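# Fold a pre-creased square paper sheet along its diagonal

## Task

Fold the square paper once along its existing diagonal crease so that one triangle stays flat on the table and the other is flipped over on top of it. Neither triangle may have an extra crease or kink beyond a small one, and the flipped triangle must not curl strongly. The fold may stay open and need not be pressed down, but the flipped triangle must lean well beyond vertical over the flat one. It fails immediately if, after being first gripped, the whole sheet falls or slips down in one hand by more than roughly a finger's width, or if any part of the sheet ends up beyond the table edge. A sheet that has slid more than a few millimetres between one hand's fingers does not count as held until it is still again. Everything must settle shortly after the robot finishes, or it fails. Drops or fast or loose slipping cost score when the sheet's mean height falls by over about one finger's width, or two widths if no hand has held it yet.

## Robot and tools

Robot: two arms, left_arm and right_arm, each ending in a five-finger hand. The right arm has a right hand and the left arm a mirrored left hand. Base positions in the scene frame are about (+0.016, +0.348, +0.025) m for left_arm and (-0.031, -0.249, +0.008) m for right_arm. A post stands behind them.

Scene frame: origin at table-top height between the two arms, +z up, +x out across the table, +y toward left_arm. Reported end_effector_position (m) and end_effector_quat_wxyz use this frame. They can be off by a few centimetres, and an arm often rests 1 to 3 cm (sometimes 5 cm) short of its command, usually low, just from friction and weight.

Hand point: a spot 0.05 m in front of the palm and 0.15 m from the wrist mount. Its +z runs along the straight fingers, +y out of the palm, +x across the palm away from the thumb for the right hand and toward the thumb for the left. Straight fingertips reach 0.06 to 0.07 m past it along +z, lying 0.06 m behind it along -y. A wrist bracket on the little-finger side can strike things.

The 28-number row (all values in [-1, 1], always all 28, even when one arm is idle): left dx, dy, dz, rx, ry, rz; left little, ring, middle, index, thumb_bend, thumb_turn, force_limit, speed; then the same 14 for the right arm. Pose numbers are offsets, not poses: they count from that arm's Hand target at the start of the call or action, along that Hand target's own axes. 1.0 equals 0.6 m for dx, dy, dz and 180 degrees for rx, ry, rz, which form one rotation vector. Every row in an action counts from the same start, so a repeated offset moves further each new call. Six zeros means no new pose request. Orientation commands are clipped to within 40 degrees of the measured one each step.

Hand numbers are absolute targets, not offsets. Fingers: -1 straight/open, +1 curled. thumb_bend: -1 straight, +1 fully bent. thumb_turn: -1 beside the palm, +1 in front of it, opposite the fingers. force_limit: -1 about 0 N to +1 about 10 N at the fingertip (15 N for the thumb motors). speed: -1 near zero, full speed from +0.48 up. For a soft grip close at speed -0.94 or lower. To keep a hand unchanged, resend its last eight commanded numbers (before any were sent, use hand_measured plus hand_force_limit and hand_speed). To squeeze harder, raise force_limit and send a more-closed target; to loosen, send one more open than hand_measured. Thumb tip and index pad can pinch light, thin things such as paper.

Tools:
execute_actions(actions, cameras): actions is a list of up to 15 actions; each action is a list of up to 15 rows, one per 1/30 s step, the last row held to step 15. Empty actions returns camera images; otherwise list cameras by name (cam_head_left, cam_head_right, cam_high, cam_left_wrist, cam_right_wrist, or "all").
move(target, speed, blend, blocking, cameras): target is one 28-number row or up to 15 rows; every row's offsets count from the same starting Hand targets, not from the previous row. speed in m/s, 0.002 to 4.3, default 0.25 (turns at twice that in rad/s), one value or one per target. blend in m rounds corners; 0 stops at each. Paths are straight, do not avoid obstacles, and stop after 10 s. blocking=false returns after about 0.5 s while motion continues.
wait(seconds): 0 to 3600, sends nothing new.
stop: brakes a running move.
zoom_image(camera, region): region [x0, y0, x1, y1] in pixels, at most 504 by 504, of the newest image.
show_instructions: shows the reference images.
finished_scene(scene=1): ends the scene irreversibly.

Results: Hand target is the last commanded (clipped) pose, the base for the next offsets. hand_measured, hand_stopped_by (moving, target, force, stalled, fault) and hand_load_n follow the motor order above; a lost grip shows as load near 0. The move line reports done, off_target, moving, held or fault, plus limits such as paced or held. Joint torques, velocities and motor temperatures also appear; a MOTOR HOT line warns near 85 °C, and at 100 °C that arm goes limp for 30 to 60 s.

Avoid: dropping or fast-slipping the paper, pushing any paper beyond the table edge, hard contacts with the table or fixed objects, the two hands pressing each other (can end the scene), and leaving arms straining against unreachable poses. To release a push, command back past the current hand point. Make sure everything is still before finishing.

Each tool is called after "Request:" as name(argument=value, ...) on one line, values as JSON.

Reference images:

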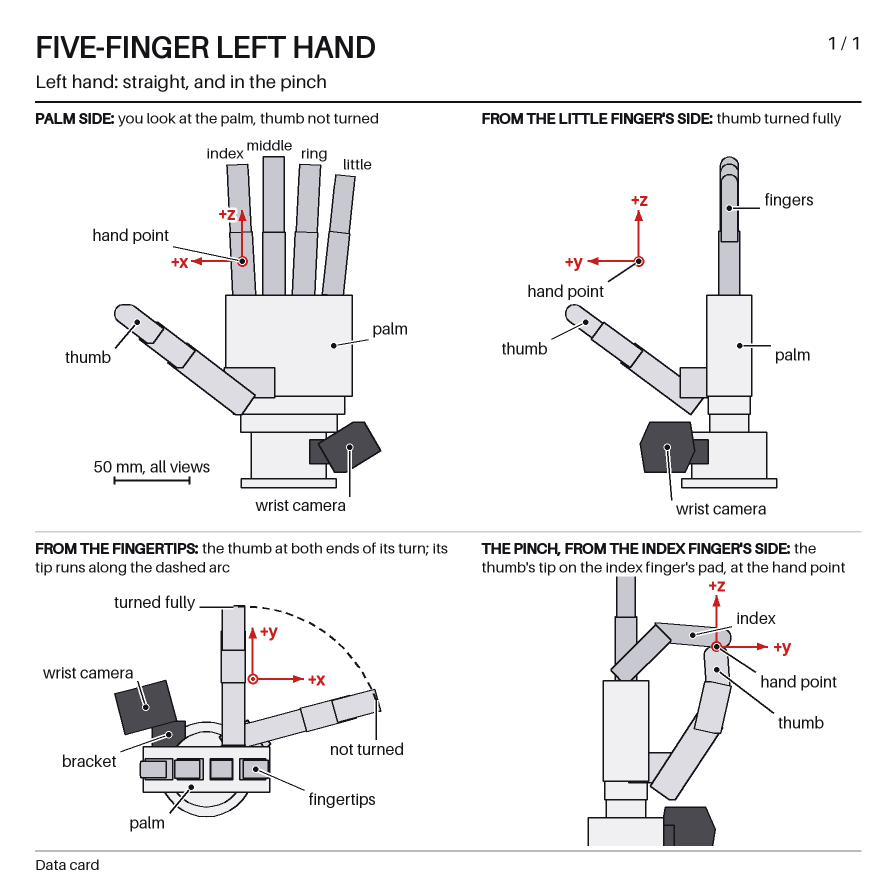

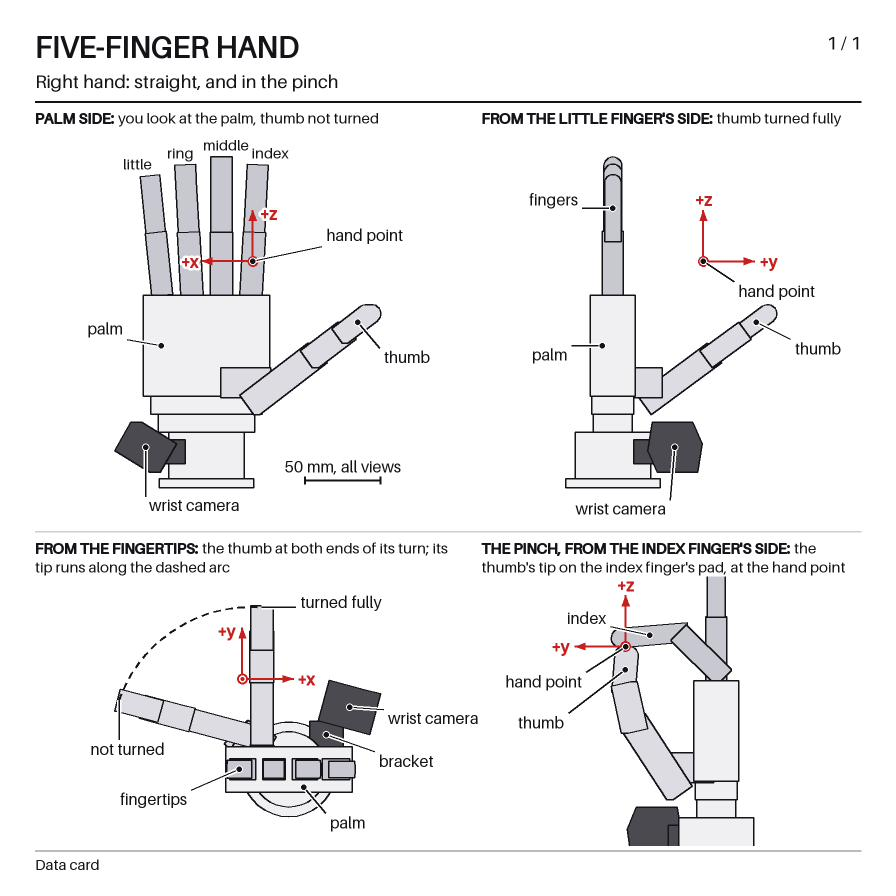

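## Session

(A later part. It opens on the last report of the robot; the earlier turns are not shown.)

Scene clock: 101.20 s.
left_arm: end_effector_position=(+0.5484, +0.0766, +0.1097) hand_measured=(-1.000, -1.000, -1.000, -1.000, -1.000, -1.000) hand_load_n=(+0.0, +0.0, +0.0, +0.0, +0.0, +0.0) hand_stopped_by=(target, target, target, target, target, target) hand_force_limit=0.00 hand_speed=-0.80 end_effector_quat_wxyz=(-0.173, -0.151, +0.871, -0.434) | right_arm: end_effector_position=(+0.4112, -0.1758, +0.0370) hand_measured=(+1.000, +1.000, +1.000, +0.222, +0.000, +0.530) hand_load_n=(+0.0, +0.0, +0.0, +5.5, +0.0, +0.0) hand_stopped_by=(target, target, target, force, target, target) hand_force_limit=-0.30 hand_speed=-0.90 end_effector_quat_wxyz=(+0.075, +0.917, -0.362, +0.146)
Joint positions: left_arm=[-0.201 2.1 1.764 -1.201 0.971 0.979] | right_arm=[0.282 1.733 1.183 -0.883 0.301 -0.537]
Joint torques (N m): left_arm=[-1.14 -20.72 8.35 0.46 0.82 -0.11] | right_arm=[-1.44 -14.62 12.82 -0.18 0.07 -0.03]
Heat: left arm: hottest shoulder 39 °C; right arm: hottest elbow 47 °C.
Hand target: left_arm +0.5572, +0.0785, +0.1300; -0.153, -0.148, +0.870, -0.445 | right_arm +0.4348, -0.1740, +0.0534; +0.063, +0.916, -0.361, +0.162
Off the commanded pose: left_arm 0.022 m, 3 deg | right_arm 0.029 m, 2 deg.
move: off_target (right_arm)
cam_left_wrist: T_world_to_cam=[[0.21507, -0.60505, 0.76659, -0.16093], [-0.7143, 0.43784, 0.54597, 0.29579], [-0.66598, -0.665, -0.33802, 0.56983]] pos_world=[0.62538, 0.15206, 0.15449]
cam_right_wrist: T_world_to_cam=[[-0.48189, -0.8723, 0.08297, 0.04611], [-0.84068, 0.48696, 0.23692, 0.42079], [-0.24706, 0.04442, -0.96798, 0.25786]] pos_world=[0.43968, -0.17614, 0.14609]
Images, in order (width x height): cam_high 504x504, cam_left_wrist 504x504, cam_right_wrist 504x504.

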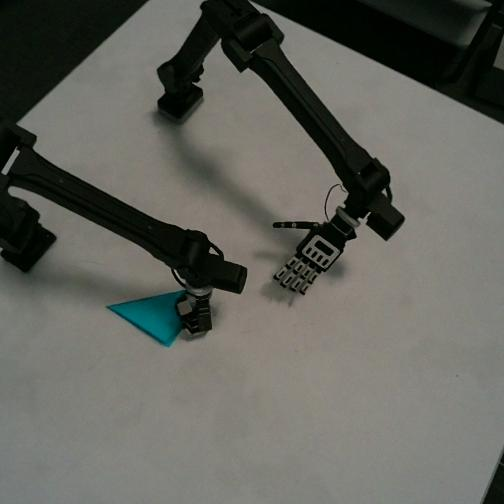

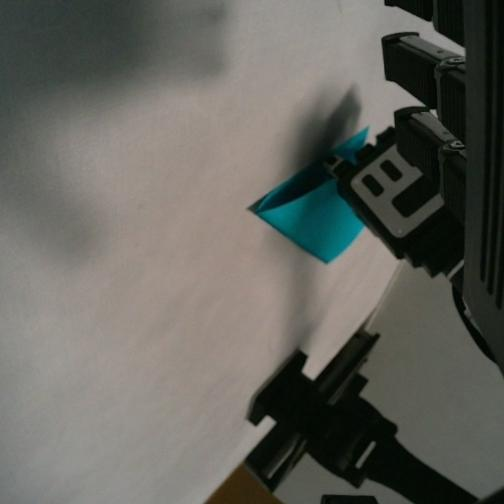

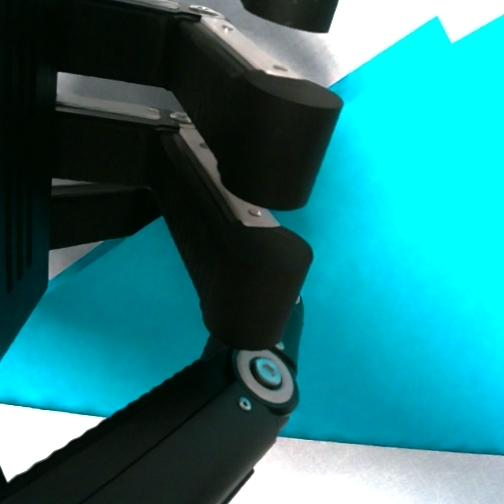

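Request:
move(target=[0,0,0,0,0,0,-1,-1,-1,-1,-1,-1,0,-0.8,0.001,0,0.0115,0,-0.06,0,1,1,1,0.4,0,0.53,-0.3,-0.9], speed=0.08, cameras=["cam_left_wrist","cam_high"])

Scene clock: 103.77 s.
left_arm: end_effector_position=(+0.5484, +0.0766, +0.1097) hand_measured=(-1.000, -1.000, -1.000, -1.000, -1.000, -1.000) hand_load_n=(+0.0, +0.0, +0.0, +0.0, +0.0, +0.0) hand_stopped_by=(target, target, target, target, target, target) hand_force_limit=0.00 hand_speed=-0.80 end_effector_quat_wxyz=(-0.173, -0.151, +0.871, -0.434) | right_arm: end_effector_position=(+0.4130, -0.1763, +0.0313) hand_measured=(+1.000, +1.000, +1.000, +0.222, +0.000, +0.530) hand_load_n=(+0.0, +0.0, +0.5, +5.0, +0.0, +0.0) hand_stopped_by=(target, target, target, force, target, target) hand_force_limit=-0.30 hand_speed=-0.90 end_effector_quat_wxyz=(+0.042, +0.927, -0.368, +0.057)
Joint positions: left_arm=[-0.201 2.1 1.764 -1.201 0.971 0.979] | right_arm=[0.216 1.8 1.272 -0.997 0.134 -0.582]
Joint torques (N m): left_arm=[-1.14 -21.13 8.36 0.42 0.83 -0.08] | right_arm=[-1.44 -15.38 12.78 -0.42 -0.07 -0.02]
Heat: left arm: hottest shoulder 40 °C; right arm: hottest elbow 48 °C.
Hand target: left_arm +0.5572, +0.0785, +0.1300; -0.153, -0.148, +0.870, -0.445 | right_arm +0.4370, -0.1760, +0.0471; +0.029, +0.927, -0.365, +0.075
Off the commanded pose: left_arm 0.022 m, 3 deg | right_arm 0.029 m, 3 deg.
move: off_target (right_arm)
cam_left_wrist: T_world_to_cam=[[0.21507, -0.60505, 0.76659, -0.16093], [-0.7143, 0.43784, 0.54597, 0.29579], [-0.66598, -0.665, -0.33802, 0.56983]] pos_world=[0.62538, 0.15206, 0.15449]
Images, in order (width x height): cam_high 504x504, cam_left_wrist 504x504.

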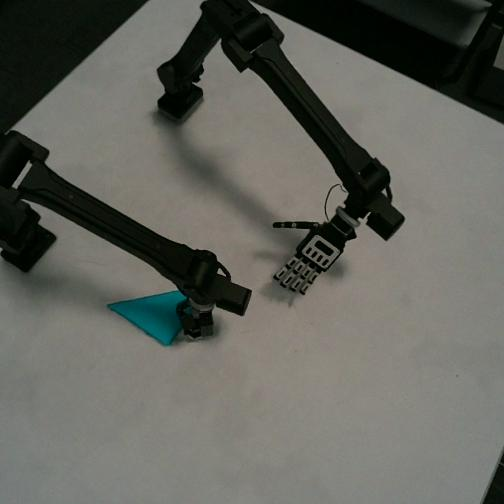

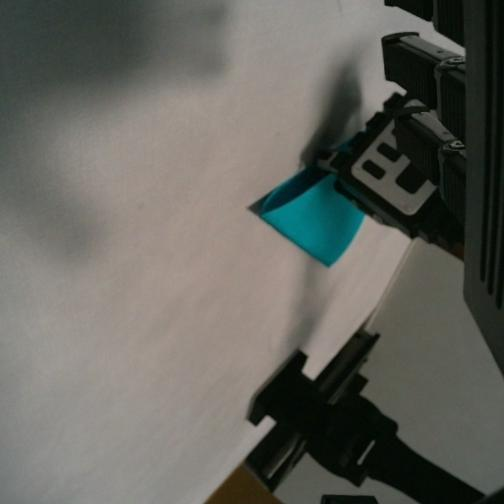

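Request:
move(target=[-0.0325,0.0218,-0.0825,0,0,0,-1,-1,-1,-1,-1,-1,0,-0.8,0,0,0,0,0,0,1,1,1,0.4,-0.5,0.53,-0.3,-0.7], speed=0.12, cameras=["cam_left_wrist","cam_high","cam_right_wrist"])

Request:
zoom_image(camera="cam_left_wrist", region=[200, 60, 504, 364])

Scene clock: 107.63 s.
left_arm: end_effector_position=(+0.5639, +0.1344, +0.1253) hand_measured=(-1.000, -1.000, -1.000, -1.000, -1.000, -1.000) hand_load_n=(+0.0, +0.0, +0.0, +0.0, +0.0, +0.0) hand_stopped_by=(target, target, target, target, target, target) hand_force_limit=0.00 hand_speed=-0.80 end_effector_quat_wxyz=(-0.169, -0.163, +0.869, -0.436) | right_arm: end_effector_position=(+0.4130, -0.1763, +0.0313) hand_measured=(+1.000, +1.000, +1.000, +0.222, -0.500, +0.530) hand_load_n=(+0.0, +0.0, +0.0, +0.0, -0.5, +0.0) hand_stopped_by=(target, target, target, force, target, target) hand_force_limit=-0.30 hand_speed=-0.70 end_effector_quat_wxyz=(+0.042, +0.927, -0.368, +0.057)
Joint positions: left_arm=[-0.105 2.114 1.829 -1.361 0.971 1.105] | right_arm=[0.216 1.8 1.272 -0.997 0.134 -0.582]
Joint torques (N m): left_arm=[-2.32 -18.49 11.41 -0.49 0.92 0.12] | right_arm=[-1.38 -15.5 12.77 -0.42 -0.06 -0.03]
Heat: left arm: hottest shoulder 40 °C; right arm: hottest elbow 49 °C.
Hand target: left_arm +0.5764, +0.1288, +0.1403; -0.153, -0.148, +0.870, -0.445 | right_arm +0.4370, -0.1760, +0.0471; +0.029, +0.927, -0.365, +0.075
Off the commanded pose: left_arm 0.020 m, 3 deg | right_arm 0.029 m, 3 deg.
move: off_target (left_arm)
cam_left_wrist: T_world_to_cam=[[0.23456, -0.59884, 0.76575, -0.15301], [-0.72241, 0.41971, 0.54951, 0.2796], [-0.65046, -0.68208, -0.33415, 0.61698]] pos_world=[0.63919, 0.21185, 0.16969]
cam_right_wrist: T_world_to_cam=[[-0.4797, -0.87665, 0.03711, 0.0468], [-0.79135, 0.45053, 0.41328, 0.39153], [-0.37902, 0.16888, -0.90985, 0.32748]] pos_world=[0.45641, -0.19068, 0.13441]
Images, in order (width x height): cam_high 504x504, cam_left_wrist 504x504, cam_right_wrist 504x504.

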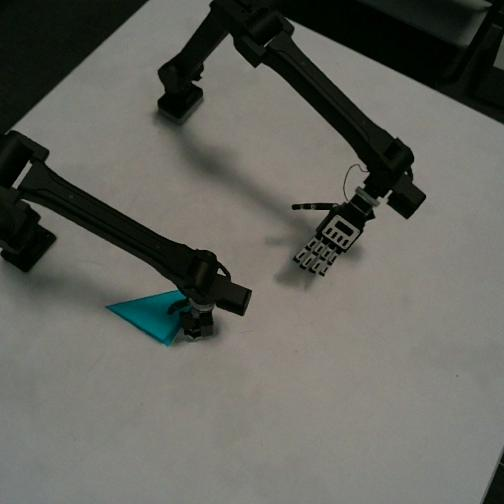

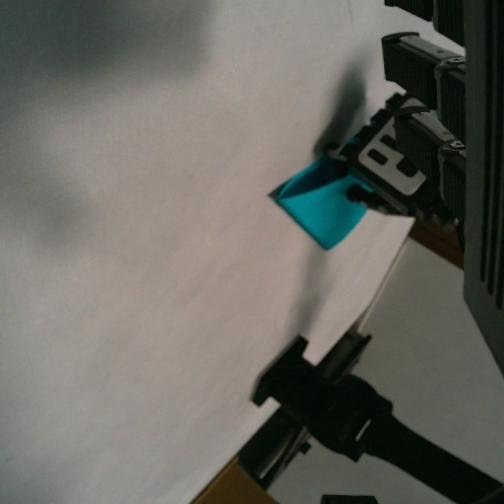

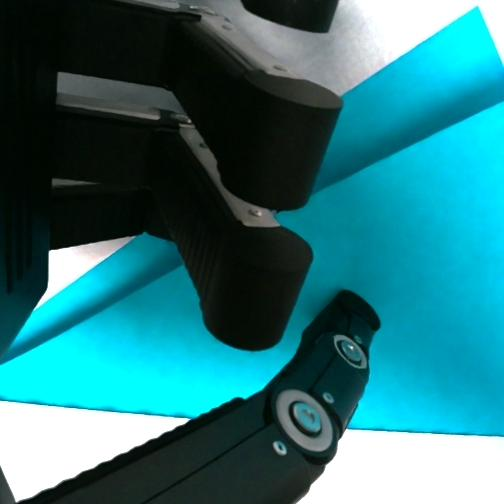

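Scaled by 1.658 from the camera's image (finer frame: 720x720).

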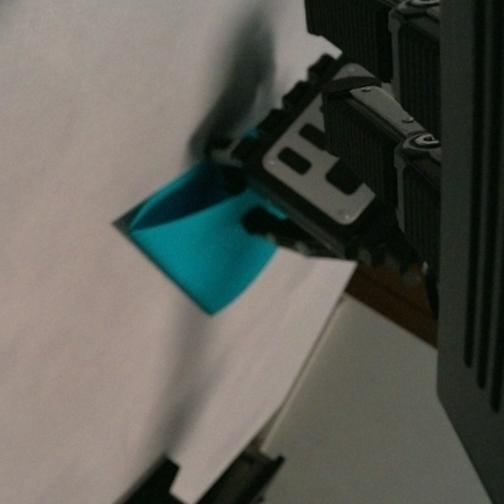

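Request:
move(target=[0,0,0,0,0,0,-1,-1,-1,-1,-1,-1,0,-0.8,0,-0.108,-0.0067,0,0,0,1,1,1,0.4,-0.5,0.53,-0.3,-0.7], speed=0.08, cameras=["cam_left_wrist","cam_high","cam_right_wrist","cam_head_right"])

Request:
zoom_image(camera="cam_left_wrist", region=[200, 60, 504, 364])

Request:
zoom_image(camera="cam_high", region=[90, 230, 250, 390])

Scene clock: 110.30 s.
left_arm: end_effector_position=(+0.5639, +0.1344, +0.1253) hand_measured=(-1.000, -1.000, -1.000, -1.000, -1.000, -1.000) hand_load_n=(+0.0, +0.0, -0.5, +0.0, +0.0, +0.0) hand_stopped_by=(target, target, target, target, target, target) hand_force_limit=0.00 hand_speed=-0.80 end_effector_quat_wxyz=(-0.169, -0.163, +0.869, -0.436) | right_arm: end_effector_position=(+0.4613, -0.1407, +0.0348) hand_measured=(+1.000, +1.000, +1.000, +0.222, -0.500, +0.530) hand_load_n=(+0.0, +0.0, +0.0, +0.0, +0.0, +0.0) hand_stopped_by=(target, target, target, force, target, target) hand_force_limit=-0.30 hand_speed=-0.70 end_effector_quat_wxyz=(+0.042, +0.928, -0.366, +0.055)
Joint positions: left_arm=[-0.105 2.114 1.829 -1.361 0.971 1.105] | right_arm=[0.258 1.926 1.473 -1.08 0.134 -0.545]
Joint torques (N m): left_arm=[-2.37 -18.73 11.43 -0.54 0.91 0.12] | right_arm=[0.03 -17.44 12.96 -0.42 0.13 0.26]
Heat: left arm: hottest shoulder 40 °C; right arm: hottest elbow 50 °C.
Hand target: left_arm +0.5764, +0.1288, +0.1403; -0.153, -0.148, +0.870, -0.445 | right_arm +0.4807, -0.1281, +0.0511; +0.029, +0.927, -0.365, +0.075
Off the commanded pose: left_arm 0.020 m, 3 deg | right_arm 0.028 m, 3 deg.
move: off_target (right_arm)
cam_left_wrist: T_world_to_cam=[[0.23456, -0.59884, 0.76575, -0.15301], [-0.72241, 0.41971, 0.54951, 0.2796], [-0.65046, -0.68208, -0.33415, 0.61698]] pos_world=[0.63919, 0.21185, 0.16969]
cam_right_wrist: T_world_to_cam=[[-0.47525, -0.87903, 0.03791, 0.09868], [-0.79231, 0.44631, 0.416, 0.41203], [-0.3826, 0.16767, -0.90857, 0.34435]] pos_world=[0.5051, -0.15488, 0.13772]
Images, in order (width x height): cam_head_right 504x504, cam_high 504x504, cam_left_wrist 504x504, cam_right_wrist 504x504.

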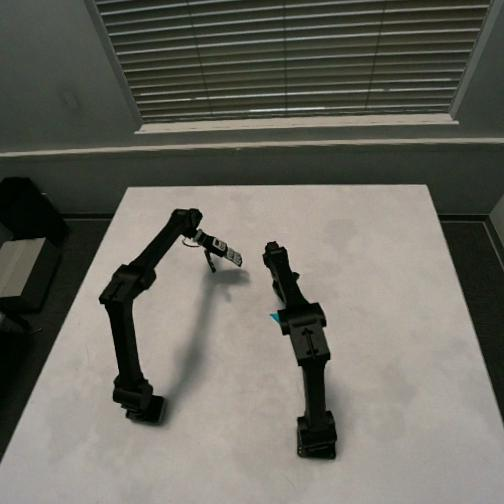

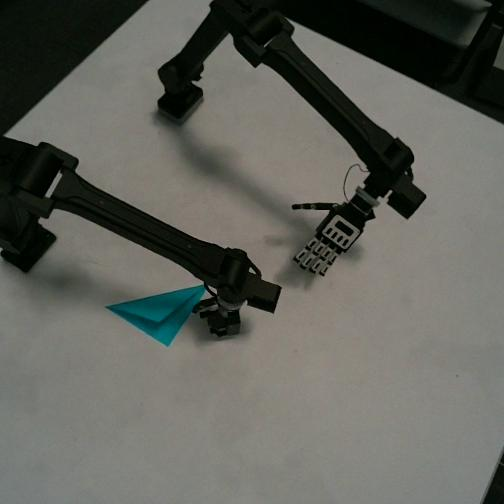

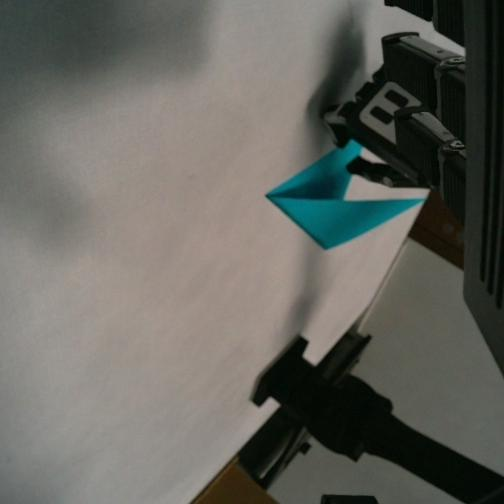

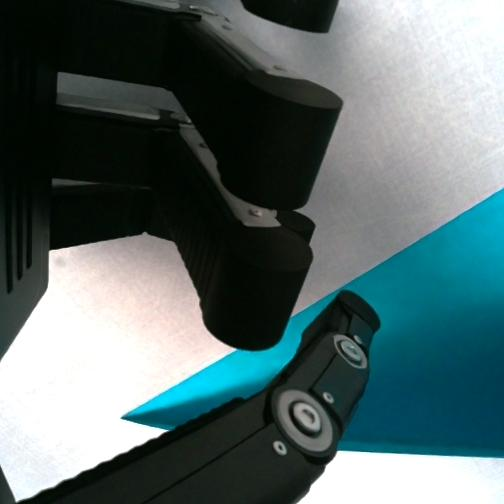

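Scaled by 1.658 from the camera's image (finer frame: 720x720).

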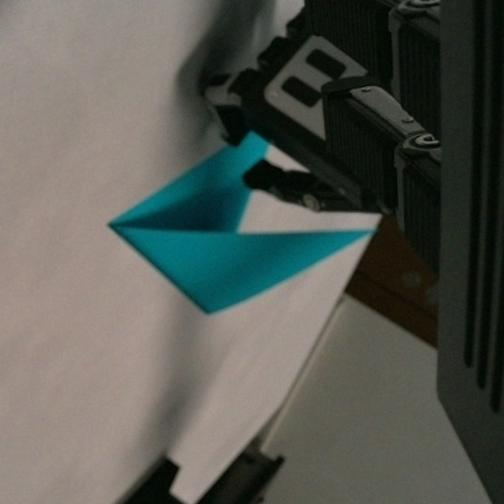

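Scaled by 3.150 from the camera's image (finer frame: 720x720).

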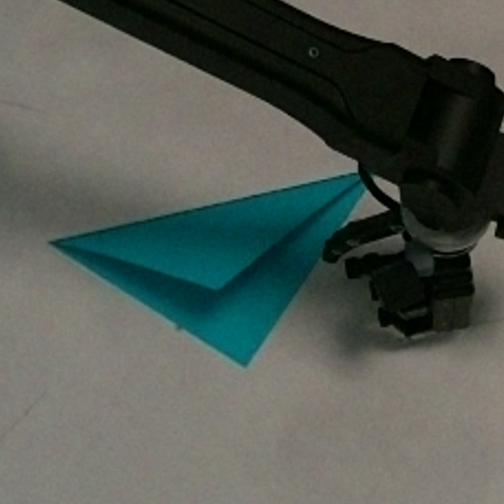

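Request:
move(target=[[0,0,0,0,0,0,-1,-1,-1,-1,-1,-1,0,-0.8,0.0534,-0.05,-0.3283,0,0,0,1,1,1,0.4,-0.5,0.53,-0.3,-0.7],[0,0,0,0,0,0,-1,-1,-1,-1,-1,-1,0,-0.8,0.2558,0.5718,-0.3803,0,0,0,1,1,1,0.4,-0.5,0.53,-0.3,-0.7]], speed=[0.12,0.3], blend=0.03, cameras=["cam_left_wrist","cam_high","cam_right_wrist","cam_head_right","cam_head_left"])

Request:
zoom_image(camera="cam_left_wrist", region=[200, 60, 504, 364])

Request:
zoom_image(camera="cam_high", region=[90, 230, 250, 390])

Request:
zoom_image(camera="cam_head_right", region=[240, 270, 340, 370])

Request:
zoom_image(camera="cam_head_left", region=[230, 270, 330, 370])

Scene clock: 115.17 s.
left_arm: end_effector_position=(+0.5639, +0.1344, +0.1253) hand_measured=(-1.000, -1.000, -1.000, -1.000, -1.000, -1.000) hand_load_n=(+0.0, +0.0, +0.0, +0.0, +0.0, +0.0) hand_stopped_by=(target, target, target, target, target, target) hand_force_limit=0.00 hand_speed=-0.80 end_effector_quat_wxyz=(-0.169, -0.163, +0.869, -0.436) | right_arm: end_effector_position=(+0.3275, -0.4590, +0.2912) hand_measured=(+1.000, +1.000, +1.000, +0.222, -0.500, +0.530) hand_load_n=(+0.0, +0.0, +0.0, +0.0, +0.0, +0.0) hand_stopped_by=(target, target, target, force, target, target) hand_force_limit=-0.30 hand_speed=-0.70 end_effector_quat_wxyz=(+0.028, +0.924, -0.377, +0.059)
Joint positions: left_arm=[-0.105 2.114 1.829 -1.361 0.971 1.105] | right_arm=[-0.416 1.469 1.569 -1.552 0.056 -1.195]
Joint torques (N m): left_arm=[-2.67 -18.67 11.43 -0.44 0.89 0.09] | right_arm=[0.09 -13.8 10.14 0.51 -0.08 -0.02]
Heat: left arm: hottest shoulder 40 °C; right arm: hottest elbow 50 °C.
Hand target: left_arm +0.5764, +0.1288, +0.1403; -0.153, -0.148, +0.870, -0.445 | right_arm +0.3306, -0.4577, +0.3005; +0.029, +0.927, -0.365, +0.075
Off the commanded pose: left_arm 0.020 m, 3 deg | right_arm 0.010 m, 2 deg.
move: done
cam_left_wrist: T_world_to_cam=[[0.23456, -0.59884, 0.76575, -0.15301], [-0.72241, 0.41971, 0.54951, 0.2796], [-0.65046, -0.68208, -0.33415, 0.61698]] pos_world=[0.63919, 0.21185, 0.16969]
cam_right_wrist: T_world_to_cam=[[-0.49479, -0.86896, 0.00888, -0.23508], [-0.7899, 0.45399, 0.41224, 0.34521], [-0.36225, 0.19696, -0.91103, 0.58703]] pos_world=[0.36902, -0.47662, 0.39459]

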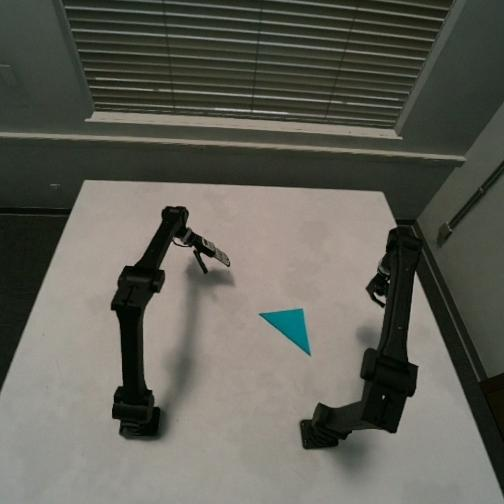

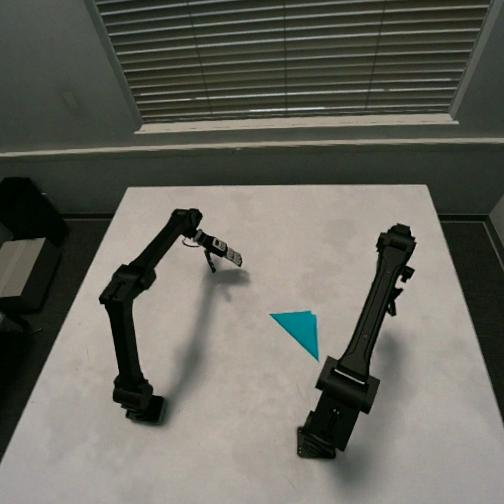

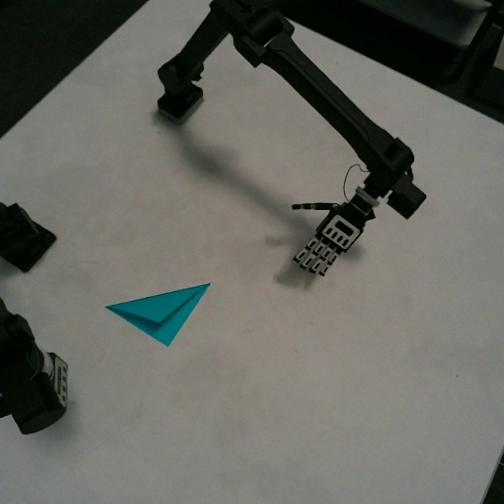

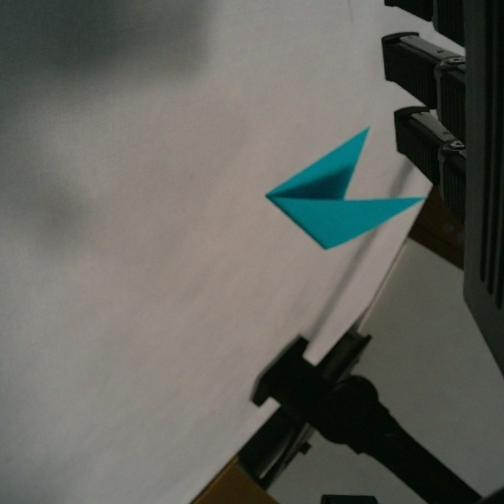

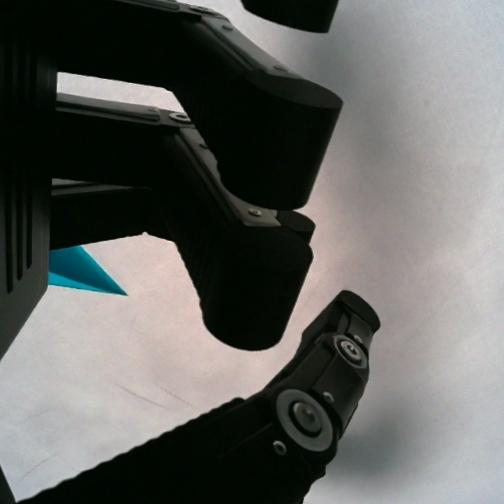

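Scaled by 1.658 from the camera's image (finer frame: 720x720).

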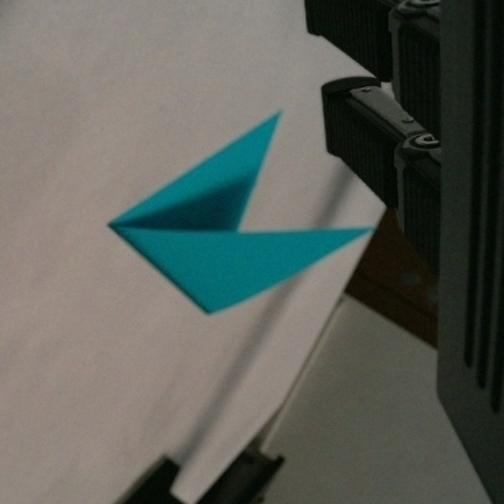

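Scaled by 3.150 from the camera's image (finer frame: 720x720).

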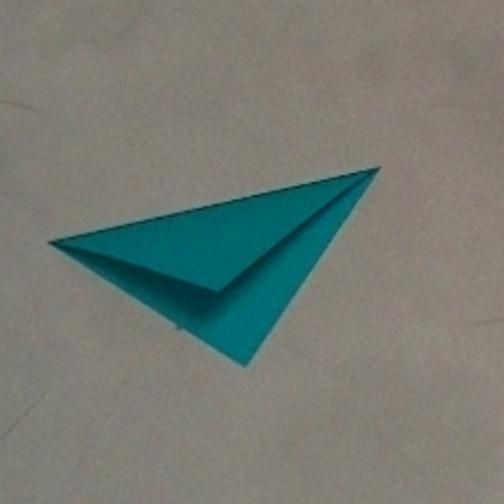

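Scaled by 5.040 from the camera's image (finer frame: 720x720).

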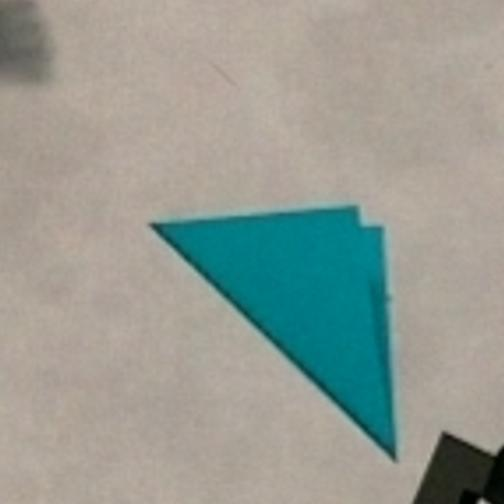

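Scaled by 5.040 from the camera's image (finer frame: 720x720).

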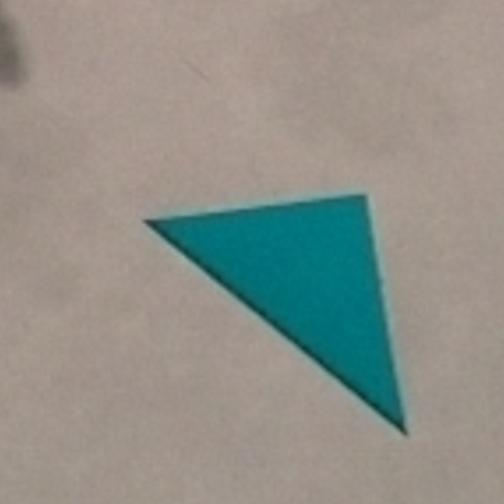

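Request:
finished_scene()

The scene is finished: the task was done.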